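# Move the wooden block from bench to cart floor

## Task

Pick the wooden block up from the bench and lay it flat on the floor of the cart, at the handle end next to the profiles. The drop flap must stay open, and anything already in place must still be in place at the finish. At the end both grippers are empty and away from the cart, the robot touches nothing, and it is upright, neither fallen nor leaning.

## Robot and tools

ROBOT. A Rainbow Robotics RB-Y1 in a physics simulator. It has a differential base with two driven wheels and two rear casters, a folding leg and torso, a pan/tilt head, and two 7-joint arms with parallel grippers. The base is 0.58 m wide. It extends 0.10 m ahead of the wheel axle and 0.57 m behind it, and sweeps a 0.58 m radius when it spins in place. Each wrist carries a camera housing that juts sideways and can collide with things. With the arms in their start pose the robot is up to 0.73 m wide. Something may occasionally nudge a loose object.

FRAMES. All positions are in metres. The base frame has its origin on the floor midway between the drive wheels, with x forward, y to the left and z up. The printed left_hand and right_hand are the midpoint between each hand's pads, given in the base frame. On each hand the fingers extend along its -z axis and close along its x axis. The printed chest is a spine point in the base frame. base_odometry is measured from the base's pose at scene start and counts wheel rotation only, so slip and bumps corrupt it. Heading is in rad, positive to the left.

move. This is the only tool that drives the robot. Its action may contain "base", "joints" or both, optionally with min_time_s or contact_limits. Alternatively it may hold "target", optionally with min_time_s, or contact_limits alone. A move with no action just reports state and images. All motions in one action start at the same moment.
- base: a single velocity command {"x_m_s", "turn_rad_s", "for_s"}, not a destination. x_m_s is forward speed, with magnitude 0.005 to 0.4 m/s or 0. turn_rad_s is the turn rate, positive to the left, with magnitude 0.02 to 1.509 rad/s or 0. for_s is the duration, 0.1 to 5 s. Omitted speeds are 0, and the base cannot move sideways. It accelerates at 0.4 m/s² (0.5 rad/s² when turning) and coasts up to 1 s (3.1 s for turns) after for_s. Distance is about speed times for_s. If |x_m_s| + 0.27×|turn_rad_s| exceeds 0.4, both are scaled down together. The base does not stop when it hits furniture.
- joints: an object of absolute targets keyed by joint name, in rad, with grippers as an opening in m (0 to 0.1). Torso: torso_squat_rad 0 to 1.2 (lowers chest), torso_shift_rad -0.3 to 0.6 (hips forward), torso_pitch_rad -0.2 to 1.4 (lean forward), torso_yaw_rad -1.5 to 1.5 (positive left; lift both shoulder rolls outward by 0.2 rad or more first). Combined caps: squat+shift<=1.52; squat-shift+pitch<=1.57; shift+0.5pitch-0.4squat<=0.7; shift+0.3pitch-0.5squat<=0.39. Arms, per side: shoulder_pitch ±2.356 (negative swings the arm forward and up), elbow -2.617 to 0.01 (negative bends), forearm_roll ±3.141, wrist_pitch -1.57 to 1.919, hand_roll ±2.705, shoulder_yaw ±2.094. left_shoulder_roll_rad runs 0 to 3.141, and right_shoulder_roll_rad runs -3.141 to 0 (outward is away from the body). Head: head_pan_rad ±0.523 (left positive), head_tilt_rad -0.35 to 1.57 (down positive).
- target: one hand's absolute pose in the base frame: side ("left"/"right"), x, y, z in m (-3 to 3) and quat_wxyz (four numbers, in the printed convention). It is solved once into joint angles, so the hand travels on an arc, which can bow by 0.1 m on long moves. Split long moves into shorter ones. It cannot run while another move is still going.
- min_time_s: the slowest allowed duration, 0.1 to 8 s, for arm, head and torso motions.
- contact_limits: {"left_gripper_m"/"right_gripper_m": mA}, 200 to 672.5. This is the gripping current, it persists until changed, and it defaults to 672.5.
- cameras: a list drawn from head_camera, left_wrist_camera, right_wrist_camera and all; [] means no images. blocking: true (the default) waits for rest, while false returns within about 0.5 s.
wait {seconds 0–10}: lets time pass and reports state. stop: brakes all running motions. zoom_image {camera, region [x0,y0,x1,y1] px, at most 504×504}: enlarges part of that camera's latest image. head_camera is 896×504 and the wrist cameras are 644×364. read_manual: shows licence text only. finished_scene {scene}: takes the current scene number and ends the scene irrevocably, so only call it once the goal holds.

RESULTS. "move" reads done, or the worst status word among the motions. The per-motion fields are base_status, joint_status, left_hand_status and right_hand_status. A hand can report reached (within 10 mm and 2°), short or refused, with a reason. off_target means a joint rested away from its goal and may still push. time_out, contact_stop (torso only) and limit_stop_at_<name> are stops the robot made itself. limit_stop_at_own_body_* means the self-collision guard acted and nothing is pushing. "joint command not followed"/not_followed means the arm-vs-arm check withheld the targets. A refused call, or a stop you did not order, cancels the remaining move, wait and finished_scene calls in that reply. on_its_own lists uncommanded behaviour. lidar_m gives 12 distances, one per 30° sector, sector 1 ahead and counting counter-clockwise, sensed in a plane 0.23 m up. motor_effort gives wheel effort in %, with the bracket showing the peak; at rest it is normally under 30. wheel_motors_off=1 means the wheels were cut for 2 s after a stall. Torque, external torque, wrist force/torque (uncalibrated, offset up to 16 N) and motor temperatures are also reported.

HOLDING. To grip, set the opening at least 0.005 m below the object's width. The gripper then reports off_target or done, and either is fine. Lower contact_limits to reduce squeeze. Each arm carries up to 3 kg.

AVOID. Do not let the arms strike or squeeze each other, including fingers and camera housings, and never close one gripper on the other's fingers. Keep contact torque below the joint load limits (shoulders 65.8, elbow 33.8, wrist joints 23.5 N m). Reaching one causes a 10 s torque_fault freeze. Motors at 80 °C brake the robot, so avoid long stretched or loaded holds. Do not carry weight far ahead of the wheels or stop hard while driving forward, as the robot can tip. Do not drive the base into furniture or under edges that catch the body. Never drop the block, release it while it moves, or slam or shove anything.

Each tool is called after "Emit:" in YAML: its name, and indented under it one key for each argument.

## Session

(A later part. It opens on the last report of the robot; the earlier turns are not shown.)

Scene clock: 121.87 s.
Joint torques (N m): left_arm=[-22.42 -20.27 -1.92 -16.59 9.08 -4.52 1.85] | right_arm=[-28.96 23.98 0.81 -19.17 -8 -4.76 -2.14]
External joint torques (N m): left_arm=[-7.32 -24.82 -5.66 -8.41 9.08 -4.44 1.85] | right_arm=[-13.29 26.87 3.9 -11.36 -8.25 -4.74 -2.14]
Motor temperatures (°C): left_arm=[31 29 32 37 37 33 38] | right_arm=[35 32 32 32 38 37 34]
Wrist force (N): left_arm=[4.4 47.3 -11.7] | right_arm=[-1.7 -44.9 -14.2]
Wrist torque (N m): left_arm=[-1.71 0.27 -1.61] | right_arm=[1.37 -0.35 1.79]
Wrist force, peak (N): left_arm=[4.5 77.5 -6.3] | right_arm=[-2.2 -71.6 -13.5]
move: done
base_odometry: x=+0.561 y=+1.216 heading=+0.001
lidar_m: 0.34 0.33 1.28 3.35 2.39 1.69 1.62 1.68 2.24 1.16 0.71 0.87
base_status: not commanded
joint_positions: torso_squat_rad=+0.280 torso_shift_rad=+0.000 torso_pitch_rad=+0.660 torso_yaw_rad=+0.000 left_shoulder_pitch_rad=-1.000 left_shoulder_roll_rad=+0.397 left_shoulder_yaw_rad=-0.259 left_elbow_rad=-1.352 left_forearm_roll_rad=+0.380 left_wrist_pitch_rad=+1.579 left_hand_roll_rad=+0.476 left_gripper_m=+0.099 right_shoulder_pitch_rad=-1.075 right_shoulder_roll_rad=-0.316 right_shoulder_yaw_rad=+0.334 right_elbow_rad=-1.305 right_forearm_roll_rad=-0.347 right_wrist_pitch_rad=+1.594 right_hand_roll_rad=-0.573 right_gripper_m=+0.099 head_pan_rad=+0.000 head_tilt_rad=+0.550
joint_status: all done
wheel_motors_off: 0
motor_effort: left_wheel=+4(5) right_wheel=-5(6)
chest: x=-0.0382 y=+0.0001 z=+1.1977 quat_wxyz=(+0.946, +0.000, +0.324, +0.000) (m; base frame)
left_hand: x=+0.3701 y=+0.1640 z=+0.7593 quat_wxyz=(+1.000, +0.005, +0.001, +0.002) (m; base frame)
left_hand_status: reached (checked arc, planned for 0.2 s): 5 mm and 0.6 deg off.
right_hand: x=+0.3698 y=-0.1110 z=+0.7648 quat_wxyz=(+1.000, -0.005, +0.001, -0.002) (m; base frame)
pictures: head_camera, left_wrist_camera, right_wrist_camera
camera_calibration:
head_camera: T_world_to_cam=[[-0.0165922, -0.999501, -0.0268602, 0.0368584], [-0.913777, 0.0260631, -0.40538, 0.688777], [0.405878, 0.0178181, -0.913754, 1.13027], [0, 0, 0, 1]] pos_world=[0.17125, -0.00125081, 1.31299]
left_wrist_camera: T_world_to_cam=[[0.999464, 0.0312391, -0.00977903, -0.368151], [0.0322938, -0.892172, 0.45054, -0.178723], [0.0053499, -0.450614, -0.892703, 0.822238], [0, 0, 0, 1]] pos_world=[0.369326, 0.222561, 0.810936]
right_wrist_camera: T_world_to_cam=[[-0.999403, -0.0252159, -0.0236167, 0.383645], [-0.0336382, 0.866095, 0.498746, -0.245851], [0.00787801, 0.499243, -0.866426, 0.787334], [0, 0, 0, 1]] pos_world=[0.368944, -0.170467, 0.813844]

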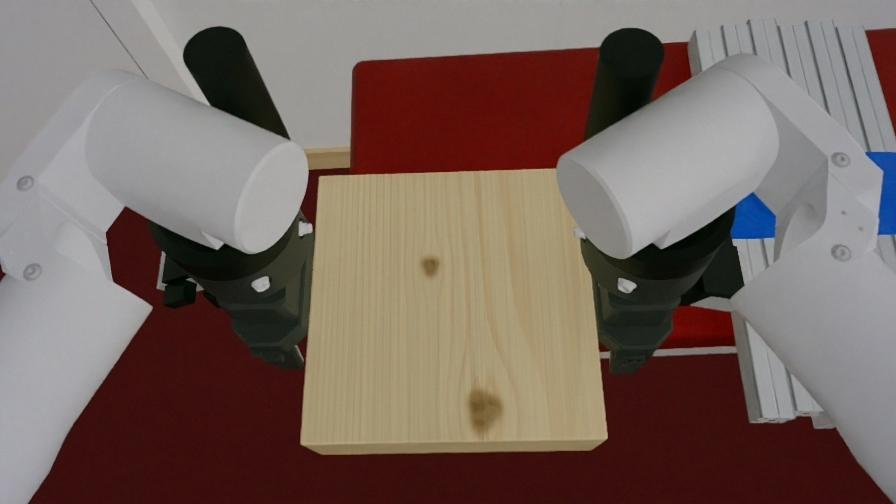

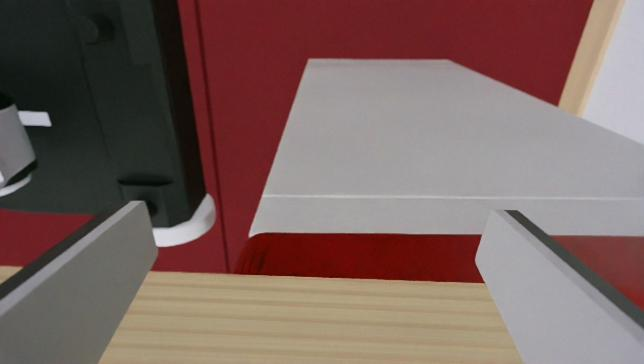

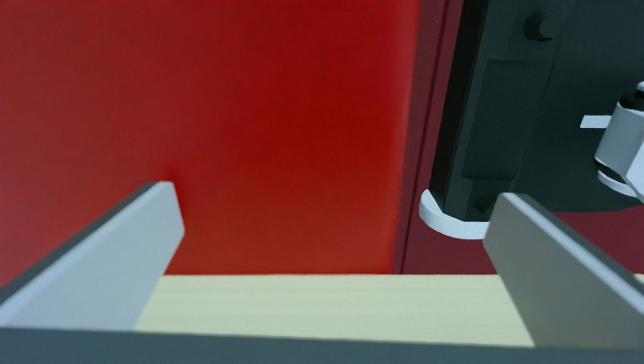

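Emit:
move:
  target: {"side": "left", "x": 0.37, "y": 0.18, "z": 0.76, "quat_wxyz": [1, 0, 0, 0]}
  cameras: []

Emit:
move:
  target: {"side": "right", "x": 0.37, "y": -0.13, "z": 0.768, "quat_wxyz": [1, 0, 0, 0]}
  cameras: []

Emit:
move:
  target: {"side": "right", "x": 0.37, "y": -0.13, "z": 0.788, "quat_wxyz": [1, 0, 0, 0]}
  cameras: []

Emit:
move:
  target: {"side": "left", "x": 0.37, "y": 0.16, "z": 0.783, "quat_wxyz": [1, 0, 0, 0]}
  cameras: []

Emit:
move:
  target: {"side": "right", "x": 0.37, "y": -0.105, "z": 0.788, "quat_wxyz": [1, 0, 0, 0]}

Emit:
wait:
  seconds: 0.4

Scene clock: 126.67 s.
Joint torques (N m): left_arm=[-14.64 3.55 4.25 -8.58 0.38 -0.7 0.31] | right_arm=[-19.73 2.98 -1.26 -10.7 -1.19 -0.75 -0.54]
External joint torques (N m): left_arm=[0.14 -1.74 0.29 -0.46 0.36 -0.61 0.31] | right_arm=[-4.02 5.74 1.81 -2.86 -1.43 -0.73 -0.54]
Motor temperatures (°C): left_arm=[31 29 32 37 37 33 38] | right_arm=[35 32 32 32 38 37 34]
Wrist force (N): left_arm=[1.0 0.2 -7.0] | right_arm=[-0.1 -4.8 -7.0]
Wrist torque (N m): left_arm=[-0.15 0.22 0.09] | right_arm=[0.00 0.07 0.22]
Wrist force, peak (N): left_arm=[3.7 48.8 -12.7] | right_arm=[-1.7 -45.1 -14.5]
move: done
base_odometry: x=+0.561 y=+1.216 heading=+0.001
lidar_m: 0.34 0.34 1.29 3.37 2.37 1.69 1.61 1.67 2.24 1.17 0.71 0.86
base_status: not commanded
joint_positions: torso_squat_rad=+0.280 torso_shift_rad=+0.000 torso_pitch_rad=+0.660 torso_yaw_rad=+0.000 left_shoulder_pitch_rad=-0.977 left_shoulder_roll_rad=+0.429 left_shoulder_yaw_rad=-0.236 left_elbow_rad=-1.371 left_forearm_roll_rad=+0.406 left_wrist_pitch_rad=+1.574 left_hand_roll_rad=+0.443 left_gripper_m=+0.099 right_shoulder_pitch_rad=-1.077 right_shoulder_roll_rad=-0.311 right_shoulder_yaw_rad=+0.335 right_elbow_rad=-1.308 right_forearm_roll_rad=-0.348 right_wrist_pitch_rad=+1.593 right_hand_roll_rad=-0.573 right_gripper_m=+0.099 head_pan_rad=+0.000 head_tilt_rad=+0.550
joint_status: all done
wheel_motors_off: 0
motor_effort: left_wheel=+3(5) right_wheel=-3(6)
chest: x=-0.0383 y=+0.0000 z=+1.1977 quat_wxyz=(+0.946, +0.000, +0.324, +0.000) (m; base frame)
left_hand: x=+0.3701 y=+0.1800 z=+0.7601 quat_wxyz=(+1.000, +0.001, +0.000, +0.000) (m; base frame)
left_hand_status: reached (checked arc, planned for 0.2 s): 0 mm and 0.1 deg off.
right_hand: x=+0.3700 y=-0.1066 z=+0.7662 quat_wxyz=(+1.000, -0.001, +0.000, +0.000) (m; base frame)
pictures: none
No camera images: "cameras" was empty.

Scene clock: 127.47 s.
Joint torques (N m): left_arm=[-14.16 3.92 4.27 -8.29 0.18 -0.58 0.28] | right_arm=[-15.67 -2.18 -4.23 -9.1 -0.17 0.01 0.07]
External joint torques (N m): left_arm=[0.62 -1.38 0.31 -0.16 0.16 -0.5 0.28] | right_arm=[-0.37 1.54 -0.89 -1.32 -0.41 0.03 0.07]
Motor temperatures (°C): left_arm=[31 29 32 37 37 33 38] | right_arm=[35 32 32 32 38 37 34]
Wrist force (N): left_arm=[1.1 0.7 -7.4] | right_arm=[-0.6 2.0 -5.3]
Wrist torque (N m): left_arm=[-0.24 0.23 0.09] | right_arm=[-0.19 0.06 -0.10]
Wrist force, peak (N): left_arm=[1.0 0.8 -8.1] | right_arm=[-0.6 -5.6 -6.6]
move: done
base_odometry: x=+0.561 y=+1.216 heading=+0.001
lidar_m: 0.33 0.34 1.28 3.36 2.37 1.69 1.61 1.68 2.23 1.17 0.71 0.86
base_status: not commanded
joint_positions: torso_squat_rad=+0.280 torso_shift_rad=+0.000 torso_pitch_rad=+0.660 torso_yaw_rad=+0.000 left_shoulder_pitch_rad=-0.977 left_shoulder_roll_rad=+0.429 left_shoulder_yaw_rad=-0.236 left_elbow_rad=-1.371 left_forearm_roll_rad=+0.406 left_wrist_pitch_rad=+1.574 left_hand_roll_rad=+0.443 left_gripper_m=+0.099 right_shoulder_pitch_rad=-1.045 right_shoulder_roll_rad=-0.356 right_shoulder_yaw_rad=+0.311 right_elbow_rad=-1.348 right_forearm_roll_rad=-0.372 right_wrist_pitch_rad=+1.602 right_hand_roll_rad=-0.541 right_gripper_m=+0.099 head_pan_rad=+0.000 head_tilt_rad=+0.550
joint_status: all done
wheel_motors_off: 0
motor_effort: left_wheel=+4(5) right_wheel=-4(5)
chest: x=-0.0383 y=+0.0001 z=+1.1977 quat_wxyz=(+0.946, +0.000, +0.324, +0.000) (m; base frame)
left_hand: x=+0.3701 y=+0.1799 z=+0.7602 quat_wxyz=(+1.000, +0.001, +0.000, +0.000) (m; base frame)
right_hand: x=+0.3702 y=-0.1297 z=+0.7676 quat_wxyz=(+1.000, -0.002, +0.000, +0.000) (m; base frame)
right_hand_status: reached (checked arc, planned for 0.2 s): 1 mm and 0.2 deg off.
pictures: none
No camera images: "cameras" was empty.

Scene clock: 128.20 s.
Joint torques (N m): left_arm=[-14.12 3.93 4.45 -7.99 0.04 -0.51 0.31] | right_arm=[-15.53 -4.69 -4.49 -8.15 0 -0.05 -0.21]
External joint torques (N m): left_arm=[0.67 -1.37 0.49 0.14 0.03 -0.42 0.31] | right_arm=[-0.25 -0.83 -0.96 -0.34 -0.24 -0.02 -0.21]
Motor temperatures (°C): left_arm=[31 29 32 37 37 33 38] | right_arm=[35 32 32 32 38 37 34]
Wrist force (N): left_arm=[1.3 0.3 -7.7] | right_arm=[-0.4 2.2 -5.0]
Wrist torque (N m): left_arm=[-0.16 0.26 0.05] | right_arm=[-0.20 0.10 -0.06]
Wrist force, peak (N): left_arm=[1.8 1.2 -7.8] | right_arm=[-1.0 1.8 -6.0]
move: done
base_odometry: x=+0.561 y=+1.216 heading=+0.001
lidar_m: 0.34 0.34 1.28 3.35 2.39 1.69 1.61 1.67 2.25 1.17 0.72 0.86
base_status: not commanded
joint_positions: torso_squat_rad=+0.280 torso_shift_rad=+0.000 torso_pitch_rad=+0.660 torso_yaw_rad=+0.000 left_shoulder_pitch_rad=-0.977 left_shoulder_roll_rad=+0.429 left_shoulder_yaw_rad=-0.236 left_elbow_rad=-1.371 left_forearm_roll_rad=+0.406 left_wrist_pitch_rad=+1.574 left_hand_roll_rad=+0.443 left_gripper_m=+0.099 right_shoulder_pitch_rad=-1.043 right_shoulder_roll_rad=-0.371 right_shoulder_yaw_rad=+0.299 right_elbow_rad=-1.430 right_forearm_roll_rad=-0.387 right_wrist_pitch_rad=+1.675 right_hand_roll_rad=-0.556 right_gripper_m=+0.099 head_pan_rad=+0.000 head_tilt_rad=+0.550
joint_status: all done
wheel_motors_off: 0
motor_effort: left_wheel=+4(5) right_wheel=-5(6)
chest: x=-0.0383 y=+0.0001 z=+1.1977 quat_wxyz=(+0.946, +0.000, +0.324, +0.000) (m; base frame)
left_hand: x=+0.3702 y=+0.1799 z=+0.7602 quat_wxyz=(+1.000, +0.001, +0.000, +0.000) (m; base frame)
right_hand: x=+0.3699 y=-0.1298 z=+0.7880 quat_wxyz=(+1.000, +0.000, +0.000, +0.000) (m; base frame)
right_hand_status: reached (checked arc, planned for 0.3 s): 0 mm and 0.0 deg off.
pictures: none
No camera images: "cameras" was empty.

Scene clock: 128.83 s.
Joint torques (N m): left_arm=[-13.62 3.42 4.05 -7.7 -0.02 -0.43 -0.03] | right_arm=[-15.45 -4.74 -4.98 -8.24 0.25 0.03 -0.2]
External joint torques (N m): left_arm=[1.5 -1.18 0.09 0.52 -0.04 -0.35 -0.03] | right_arm=[-0.17 -0.88 -1.45 -0.44 0.01 0.05 -0.2]
Motor temperatures (°C): left_arm=[31 29 32 37 36 33 38] | right_arm=[35 32 32 32 38 37 34]
Wrist force (N): left_arm=[0.8 0.4 -7.6] | right_arm=[-0.8 2.0 -5.4]
Wrist torque (N m): left_arm=[-0.17 0.20 0.11] | right_arm=[-0.17 0.02 -0.09]
Wrist force, peak (N): left_arm=[0.7 1.8 -8.4] | right_arm=[-0.5 2.1 -5.9]
move: done
base_odometry: x=+0.561 y=+1.216 heading=+0.001
lidar_m: 0.34 0.34 1.28 3.35 2.37 1.68 1.61 1.68 2.23 1.17 0.71 0.88
base_status: not commanded
joint_positions: torso_squat_rad=+0.280 torso_shift_rad=+0.000 torso_pitch_rad=+0.660 torso_yaw_rad=+0.000 left_shoulder_pitch_rad=-1.000 left_shoulder_roll_rad=+0.412 left_shoulder_yaw_rad=-0.249 left_elbow_rad=-1.445 left_forearm_roll_rad=+0.402 left_wrist_pitch_rad=+1.660 left_hand_roll_rad=+0.495 left_gripper_m=+0.099 right_shoulder_pitch_rad=-1.043 right_shoulder_roll_rad=-0.371 right_shoulder_yaw_rad=+0.299 right_elbow_rad=-1.430 right_forearm_roll_rad=-0.387 right_wrist_pitch_rad=+1.675 right_hand_roll_rad=-0.556 right_gripper_m=+0.099 head_pan_rad=+0.000 head_tilt_rad=+0.550
joint_status: all done
wheel_motors_off: 0
motor_effort: left_wheel=+4(6) right_wheel=-5(7)
chest: x=-0.0383 y=+0.0001 z=+1.1977 quat_wxyz=(+0.946, +0.000, +0.324, +0.000) (m; base frame)
left_hand: x=+0.3702 y=+0.1600 z=+0.7831 quat_wxyz=(+1.000, +0.000, +0.000, +0.000) (m; base frame)
left_hand_status: reached (checked arc, planned for 0.3 s): 0 mm and 0.0 deg off.
right_hand: x=+0.3699 y=-0.1298 z=+0.7880 quat_wxyz=(+1.000, +0.000, +0.000, +0.000) (m; base frame)
pictures: none
No camera images: "cameras" was empty.

Scene clock: 129.63 s.
Joint torques (N m): left_arm=[-13.86 3.38 3.9 -7.74 -0.01 -0.23 0.11] | right_arm=[-16.6 -3.22 -3.27 -7.89 0.28 -0.03 -0.06]
External joint torques (N m): left_arm=[1.27 -1.22 -0.06 0.48 -0.03 -0.14 0.11] | right_arm=[-0.86 -0.39 -0.02 -0.01 0.04 -0.01 -0.06]
Motor temperatures (°C): left_arm=[31 29 32 37 36 33 38] | right_arm=[35 32 32 32 38 37 34]
Wrist force (N): left_arm=[1.2 1.0 -7.0] | right_arm=[-0.4 2.1 -4.8]
Wrist torque (N m): left_arm=[-0.24 0.20 0.13] | right_arm=[-0.23 0.08 -0.06]
Wrist force, peak (N): left_arm=[2.1 0.7 -8.0] | right_arm=[-0.7 3.1 -5.7]
move: done
base_odometry: x=+0.561 y=+1.216 heading=+0.001
lidar_m: 0.34 0.33 1.29 3.36 2.37 1.69 1.61 1.69 2.23 1.17 0.70 0.86
base_status: not commanded
joint_positions: torso_squat_rad=+0.280 torso_shift_rad=+0.000 torso_pitch_rad=+0.660 torso_yaw_rad=+0.000 left_shoulder_pitch_rad=-1.000 left_shoulder_roll_rad=+0.412 left_shoulder_yaw_rad=-0.249 left_elbow_rad=-1.445 left_forearm_roll_rad=+0.402 left_wrist_pitch_rad=+1.660 left_hand_roll_rad=+0.495 left_gripper_m=+0.099 right_shoulder_pitch_rad=-1.079 right_shoulder_roll_rad=-0.323 right_shoulder_yaw_rad=+0.327 right_elbow_rad=-1.392 right_forearm_roll_rad=-0.361 right_wrist_pitch_rad=+1.673 right_hand_roll_rad=-0.592 right_gripper_m=+0.099 head_pan_rad=+0.000 head_tilt_rad=+0.550
joint_status: all done
wheel_motors_off: 0
motor_effort: left_wheel=+4(5) right_wheel=-5(6)
chest: x=-0.0383 y=+0.0001 z=+1.1977 quat_wxyz=(+0.946, +0.000, +0.324, +0.000) (m; base frame)
left_hand: x=+0.3701 y=+0.1601 z=+0.7831 quat_wxyz=(+1.000, +0.000, +0.000, +0.000) (m; base frame)
right_hand: x=+0.3699 y=-0.1049 z=+0.7880 quat_wxyz=(+1.000, +0.000, +0.000, +0.000) (m; base frame)
right_hand_status: reached (checked arc, planned for 0.3 s): 0 mm and 0.0 deg off.
pictures: head_camera, left_wrist_camera, right_wrist_camera
camera_calibration:
head_camera: T_world_to_cam=[[-0.0164975, -0.999504, -0.026821, 0.0367888], [-0.91374, 0.0259624, -0.405468, 0.688795], [0.405963, 0.0178183, -0.913716, 1.13024], [0, 0, 0, 1]] pos_world=[0.17115, -0.00125112, 1.31299]
left_wrist_camera: T_world_to_cam=[[0.999597, 0.0270664, -0.00859736, -0.368133], [0.0279912, -0.887894, 0.459197, -0.198791], [0.00479525, -0.459252, -0.888293, 0.839844], [0, 0, 0, 1]] pos_world=[0.369522, 0.219158, 0.834147]
right_wrist_camera: T_world_to_cam=[[-0.999234, -0.0290602, -0.026207, 0.386005], [-0.0383395, 0.861117, 0.50696, -0.267935], [0.0078349, 0.507576, -0.861571, 0.801417], [0, 0, 0, 1]] pos_world=[0.369158, -0.164839, 0.836427]

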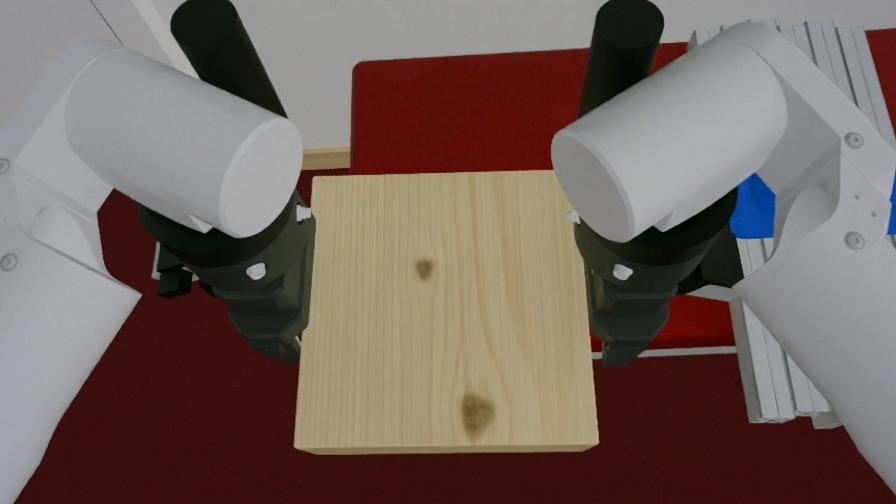

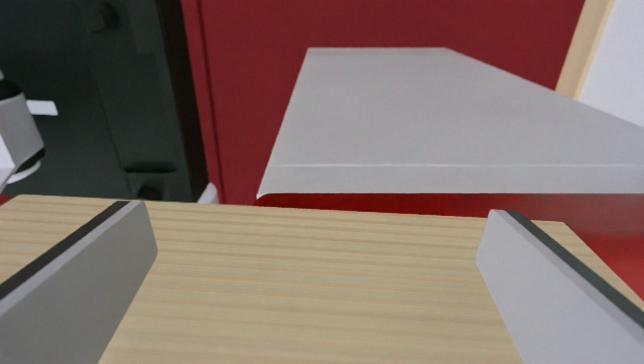

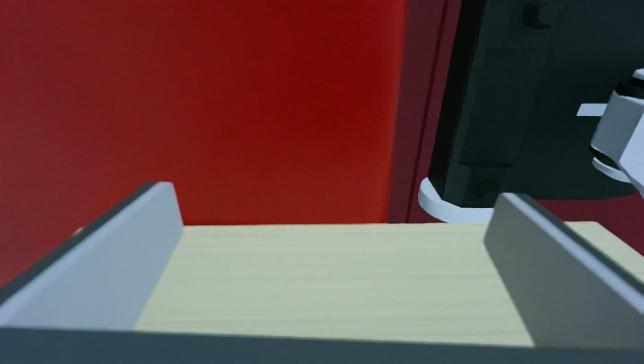

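Scene clock: 130.03 s.
Joint torques (N m): left_arm=[-14.11 3.11 3.97 -7.77 0.01 -0.41 0.08] | right_arm=[-16.32 -2.86 -3.25 -7.8 0.38 0.02 -0.06]
External joint torques (N m): left_arm=[1.01 -1.49 0.01 0.46 -0.01 -0.32 0.08] | right_arm=[-0.57 -0.03 0 0.08 0.15 0.05 -0.06]
Motor temperatures (°C): left_arm=[31 29 32 37 36 33 38] | right_arm=[35 32 32 32 38 37 34]
Wrist force (N): left_arm=[1.9 1.0 -7.4] | right_arm=[-0.5 1.5 -5.5]
Wrist torque (N m): left_arm=[-0.31 0.30 0.10] | right_arm=[-0.12 0.07 -0.09]
Wrist force, peak (N): left_arm=[1.2 0.3 -7.8] | right_arm=[-0.4 2.0 -5.8]
base_odometry: x=+0.561 y=+1.216 heading=+0.001
lidar_m: 0.33 0.33 1.30 3.35 2.36 1.69 1.60 1.68 2.24 1.18 0.72 0.87
base_status: not commanded
joint_positions: torso_squat_rad=+0.280 torso_shift_rad=+0.000 torso_pitch_rad=+0.660 torso_yaw_rad=+0.000 left_shoulder_pitch_rad=-1.000 left_shoulder_roll_rad=+0.412 left_shoulder_yaw_rad=-0.249 left_elbow_rad=-1.445 left_forearm_roll_rad=+0.402 left_wrist_pitch_rad=+1.660 left_hand_roll_rad=+0.495 left_gripper_m=+0.099 right_shoulder_pitch_rad=-1.079 right_shoulder_roll_rad=-0.323 right_shoulder_yaw_rad=+0.327 right_elbow_rad=-1.392 right_forearm_roll_rad=-0.361 right_wrist_pitch_rad=+1.673 right_hand_roll_rad=-0.592 right_gripper_m=+0.099 head_pan_rad=+0.000 head_tilt_rad=+0.550
joint_status: all done
wheel_motors_off: 0
motor_effort: left_wheel=+4(5) right_wheel=-5(6)
chest: x=-0.0383 y=+0.0001 z=+1.1977 quat_wxyz=(+0.946, +0.000, +0.324, +0.000) (m; base frame)
left_hand: x=+0.3701 y=+0.1601 z=+0.7831 quat_wxyz=(+1.000, +0.000, +0.000, +0.000) (m; base frame)
right_hand: x=+0.3699 y=-0.1049 z=+0.7880 quat_wxyz=(+1.000, +0.000, +0.000, +0.000) (m; base frame)
right_hand_status: reached (checked arc, planned for 0.3 s): 0 mm and 0.0 deg off.
wait: 0.40 s; at rest by 0.27 s
pictures: head_camera, left_wrist_camera, right_wrist_camera
camera_calibration:
head_camera: T_world_to_cam=[[-0.0164975, -0.999504, -0.026821, 0.0367888], [-0.91374, 0.0259624, -0.405468, 0.688795], [0.405963, 0.0178183, -0.913716, 1.13024], [0, 0, 0, 1]] pos_world=[0.17115, -0.00125112, 1.31299]
left_wrist_camera: T_world_to_cam=[[0.999597, 0.0270664, -0.00859736, -0.368133], [0.0279912, -0.887894, 0.459197, -0.198791], [0.00479525, -0.459252, -0.888293, 0.839844], [0, 0, 0, 1]] pos_world=[0.369522, 0.219158, 0.834147]
right_wrist_camera: T_world_to_cam=[[-0.999234, -0.0290602, -0.026207, 0.386005], [-0.0383395, 0.861117, 0.50696, -0.267935], [0.0078349, 0.507576, -0.861571, 0.801417], [0, 0, 0, 1]] pos_world=[0.369158, -0.164839, 0.836427]

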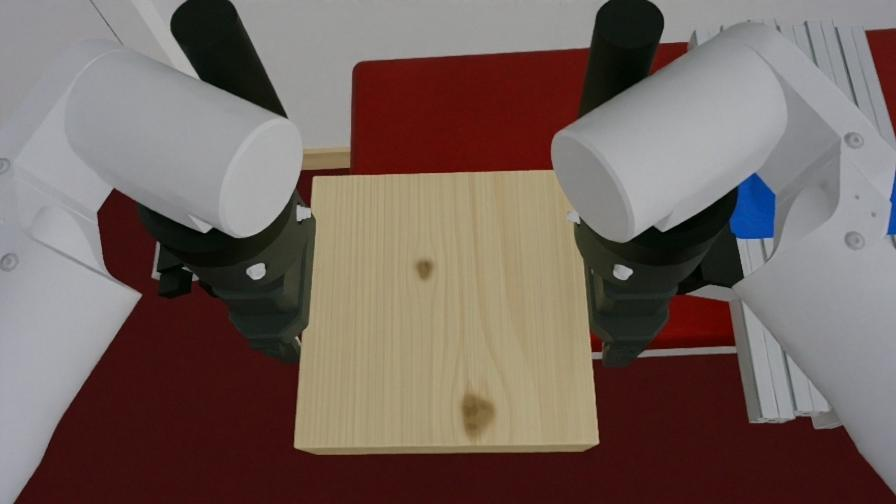

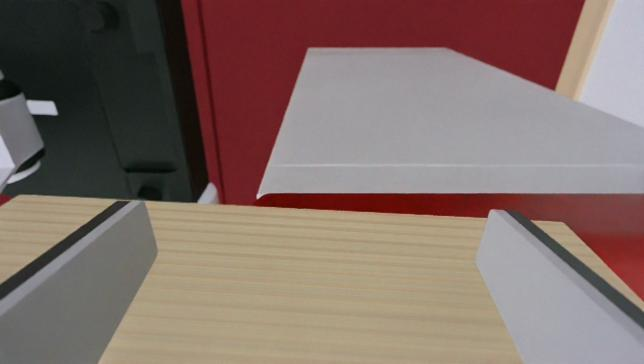

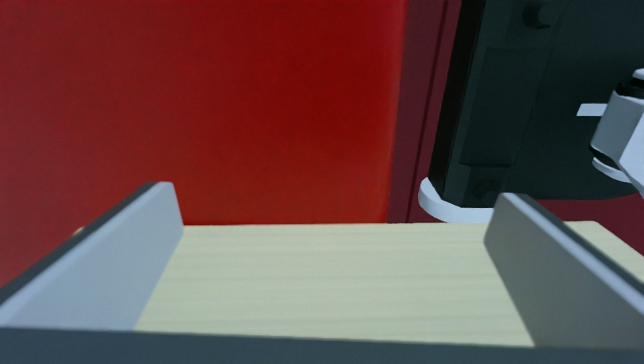

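Emit:
move:
  target: {"side": "right", "x": 0.37, "y": -0.09, "z": 0.788, "quat_wxyz": [1, 0, 0, 0]}
  cameras: []

Emit:
move:
  target: {"side": "left", "x": 0.37, "y": 0.15, "z": 0.783, "quat_wxyz": [1, 0, 0, 0]}

Scene clock: 133.60 s.
Joint torques (N m): left_arm=[-15.37 -2.03 2.92 -9.31 2.32 -1.28 -0.11] | right_arm=[-19.35 4.85 -1.23 -10.75 -2.11 -2.48 -0.17]
External joint torques (N m): left_arm=[-0.25 -6.66 -1.05 -1.09 2.3 -1.2 -0.11] | right_arm=[-3.35 7.12 1.86 -2.84 -2.35 -2.46 -0.17]
Motor temperatures (°C): left_arm=[31 29 32 37 36 33 38] | right_arm=[35 31 32 32 38 37 34]
Wrist force (N): left_arm=[2.2 12.3 -5.9] | right_arm=[-3.1 -14.6 -2.6]
Wrist torque (N m): left_arm=[-0.34 0.37 0.22] | right_arm=[0.07 0.15 0.25]
Wrist force, peak (N): left_arm=[2.4 16.2 -8.8] | right_arm=[-1.9 -20.0 -0.8]
move: done
base_odometry: x=+0.561 y=+1.216 heading=+0.001
lidar_m: 0.34 0.33 1.30 3.36 2.37 1.70 1.60 1.67 2.23 1.17 0.71 0.86
base_status: not commanded
joint_positions: torso_squat_rad=+0.280 torso_shift_rad=+0.000 torso_pitch_rad=+0.660 torso_yaw_rad=+0.000 left_shoulder_pitch_rad=-0.999 left_shoulder_roll_rad=+0.414 left_shoulder_yaw_rad=-0.249 left_elbow_rad=-1.445 left_forearm_roll_rad=+0.401 left_wrist_pitch_rad=+1.660 left_hand_roll_rad=+0.495 left_gripper_m=+0.099 right_shoulder_pitch_rad=-1.099 right_shoulder_roll_rad=-0.297 right_shoulder_yaw_rad=+0.343 right_elbow_rad=-1.368 right_forearm_roll_rad=-0.346 right_wrist_pitch_rad=+1.671 right_hand_roll_rad=-0.612 right_gripper_m=+0.099 head_pan_rad=+0.000 head_tilt_rad=+0.550
joint_status: all done
wheel_motors_off: 0
motor_effort: left_wheel=+5(5) right_wheel=-3(5)
chest: x=-0.0383 y=+0.0001 z=+1.1977 quat_wxyz=(+0.946, +0.000, +0.324, +0.000) (m; base frame)
left_hand: x=+0.3702 y=+0.1611 z=+0.7829 quat_wxyz=(+1.000, +0.001, +0.000, +0.001) (m; base frame)
right_hand: x=+0.3697 y=-0.0917 z=+0.7881 quat_wxyz=(+1.000, -0.001, +0.000, +0.000) (m; base frame)
right_hand_status: reached (checked arc, planned for 0.2 s): 2 mm and 0.1 deg off.
pictures: none
No camera images: "cameras" was empty.

Scene clock: 134.27 s.
Joint torques (N m): left_arm=[-20.23 -19.41 -1.85 -13.35 9.14 -5.89 1.8] | right_arm=[-22.48 16.82 -1.15 -14.59 -6.24 -4.86 -1.34]
External joint torques (N m): left_arm=[-4.96 -23.73 -5.73 -5.11 9.13 -5.82 1.8] | right_arm=[-6.49 19.17 1.96 -6.69 -6.49 -4.84 -1.35]
Motor temperatures (°C): left_arm=[31 29 32 37 36 33 38] | right_arm=[35 31 32 32 38 37 34]
Wrist force (N): left_arm=[0.4 47.8 0.7] | right_arm=[-1.6 -36.8 -3.6]
Wrist torque (N m): left_arm=[-0.63 0.43 -1.91] | right_arm=[0.26 0.11 1.67]
Wrist force, peak (N): left_arm=[1.7 57.7 2.6] | right_arm=[-2.7 -44.9 -4.3]
move: done
base_odometry: x=+0.561 y=+1.216 heading=+0.001
lidar_m: 0.33 0.32 1.29 3.36 2.37 1.69 1.61 1.67 2.25 1.17 0.71 0.86
base_status: not commanded
joint_positions: torso_squat_rad=+0.280 torso_shift_rad=+0.000 torso_pitch_rad=+0.660 torso_yaw_rad=+0.000 left_shoulder_pitch_rad=-1.010 left_shoulder_roll_rad=+0.400 left_shoulder_yaw_rad=-0.260 left_elbow_rad=-1.436 left_forearm_roll_rad=+0.388 left_wrist_pitch_rad=+1.663 left_hand_roll_rad=+0.510 left_gripper_m=+0.099 right_shoulder_pitch_rad=-1.098 right_shoulder_roll_rad=-0.300 right_shoulder_yaw_rad=+0.343 right_elbow_rad=-1.367 right_forearm_roll_rad=-0.345 right_wrist_pitch_rad=+1.672 right_hand_roll_rad=-0.612 right_gripper_m=+0.099 head_pan_rad=+0.000 head_tilt_rad=+0.550
joint_status: all done
wheel_motors_off: 0
motor_effort: left_wheel=+6(8) right_wheel=-6(8)
chest: x=-0.0384 y=+0.0002 z=+1.1977 quat_wxyz=(+0.946, +0.000, +0.324, +0.000) (m; base frame)
left_hand: x=+0.3703 y=+0.1547 z=+0.7830 quat_wxyz=(+1.000, +0.004, +0.000, +0.002) (m; base frame)
left_hand_status: reached (checked arc, planned for 0.2 s): 5 mm and 0.5 deg off.
right_hand: x=+0.3698 y=-0.0938 z=+0.7877 quat_wxyz=(+1.000, -0.003, +0.000, -0.001) (m; base frame)
pictures: head_camera, left_wrist_camera, right_wrist_camera
camera_calibration:
head_camera: T_world_to_cam=[[-0.016396, -0.999507, -0.0267846, 0.0368243], [-0.913651, 0.0258589, -0.405676, 0.688999], [0.406169, 0.0178203, -0.913624, 1.13022], [0, 0, 0, 1]] pos_world=[0.17105, -0.00115143, 1.31309]
left_wrist_camera: T_world_to_cam=[[0.999493, 0.030707, -0.00844474, -0.368743], [0.0312052, -0.891324, 0.452292, -0.198809], [0.0063615, -0.452326, -0.89183, 0.838424], [0, 0, 0, 1]] pos_world=[0.369426, 0.21336, 0.834537]
right_wrist_camera: T_world_to_cam=[[-0.9993, -0.0270095, -0.0258867, 0.386207], [-0.0363493, 0.864686, 0.500996, -0.272993], [0.00885219, 0.501586, -0.865062, 0.797363], [0, 0, 0, 1]] pos_world=[0.368955, -0.153462, 0.836534]

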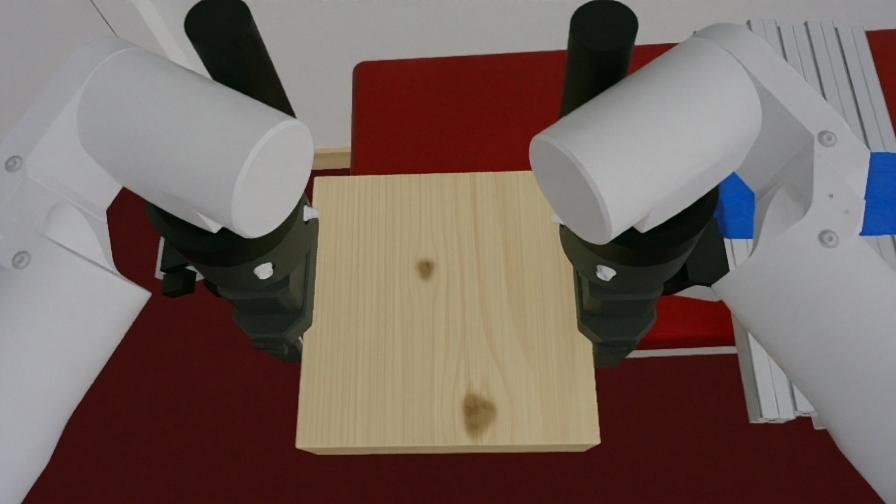

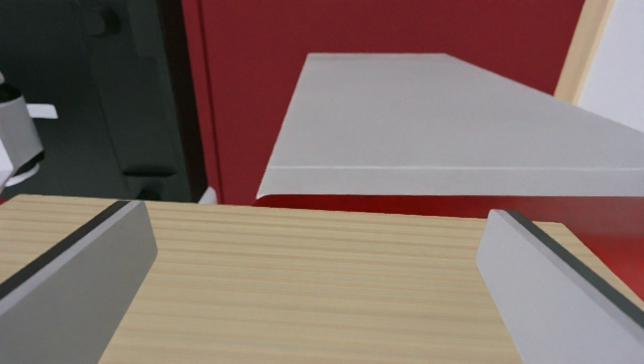

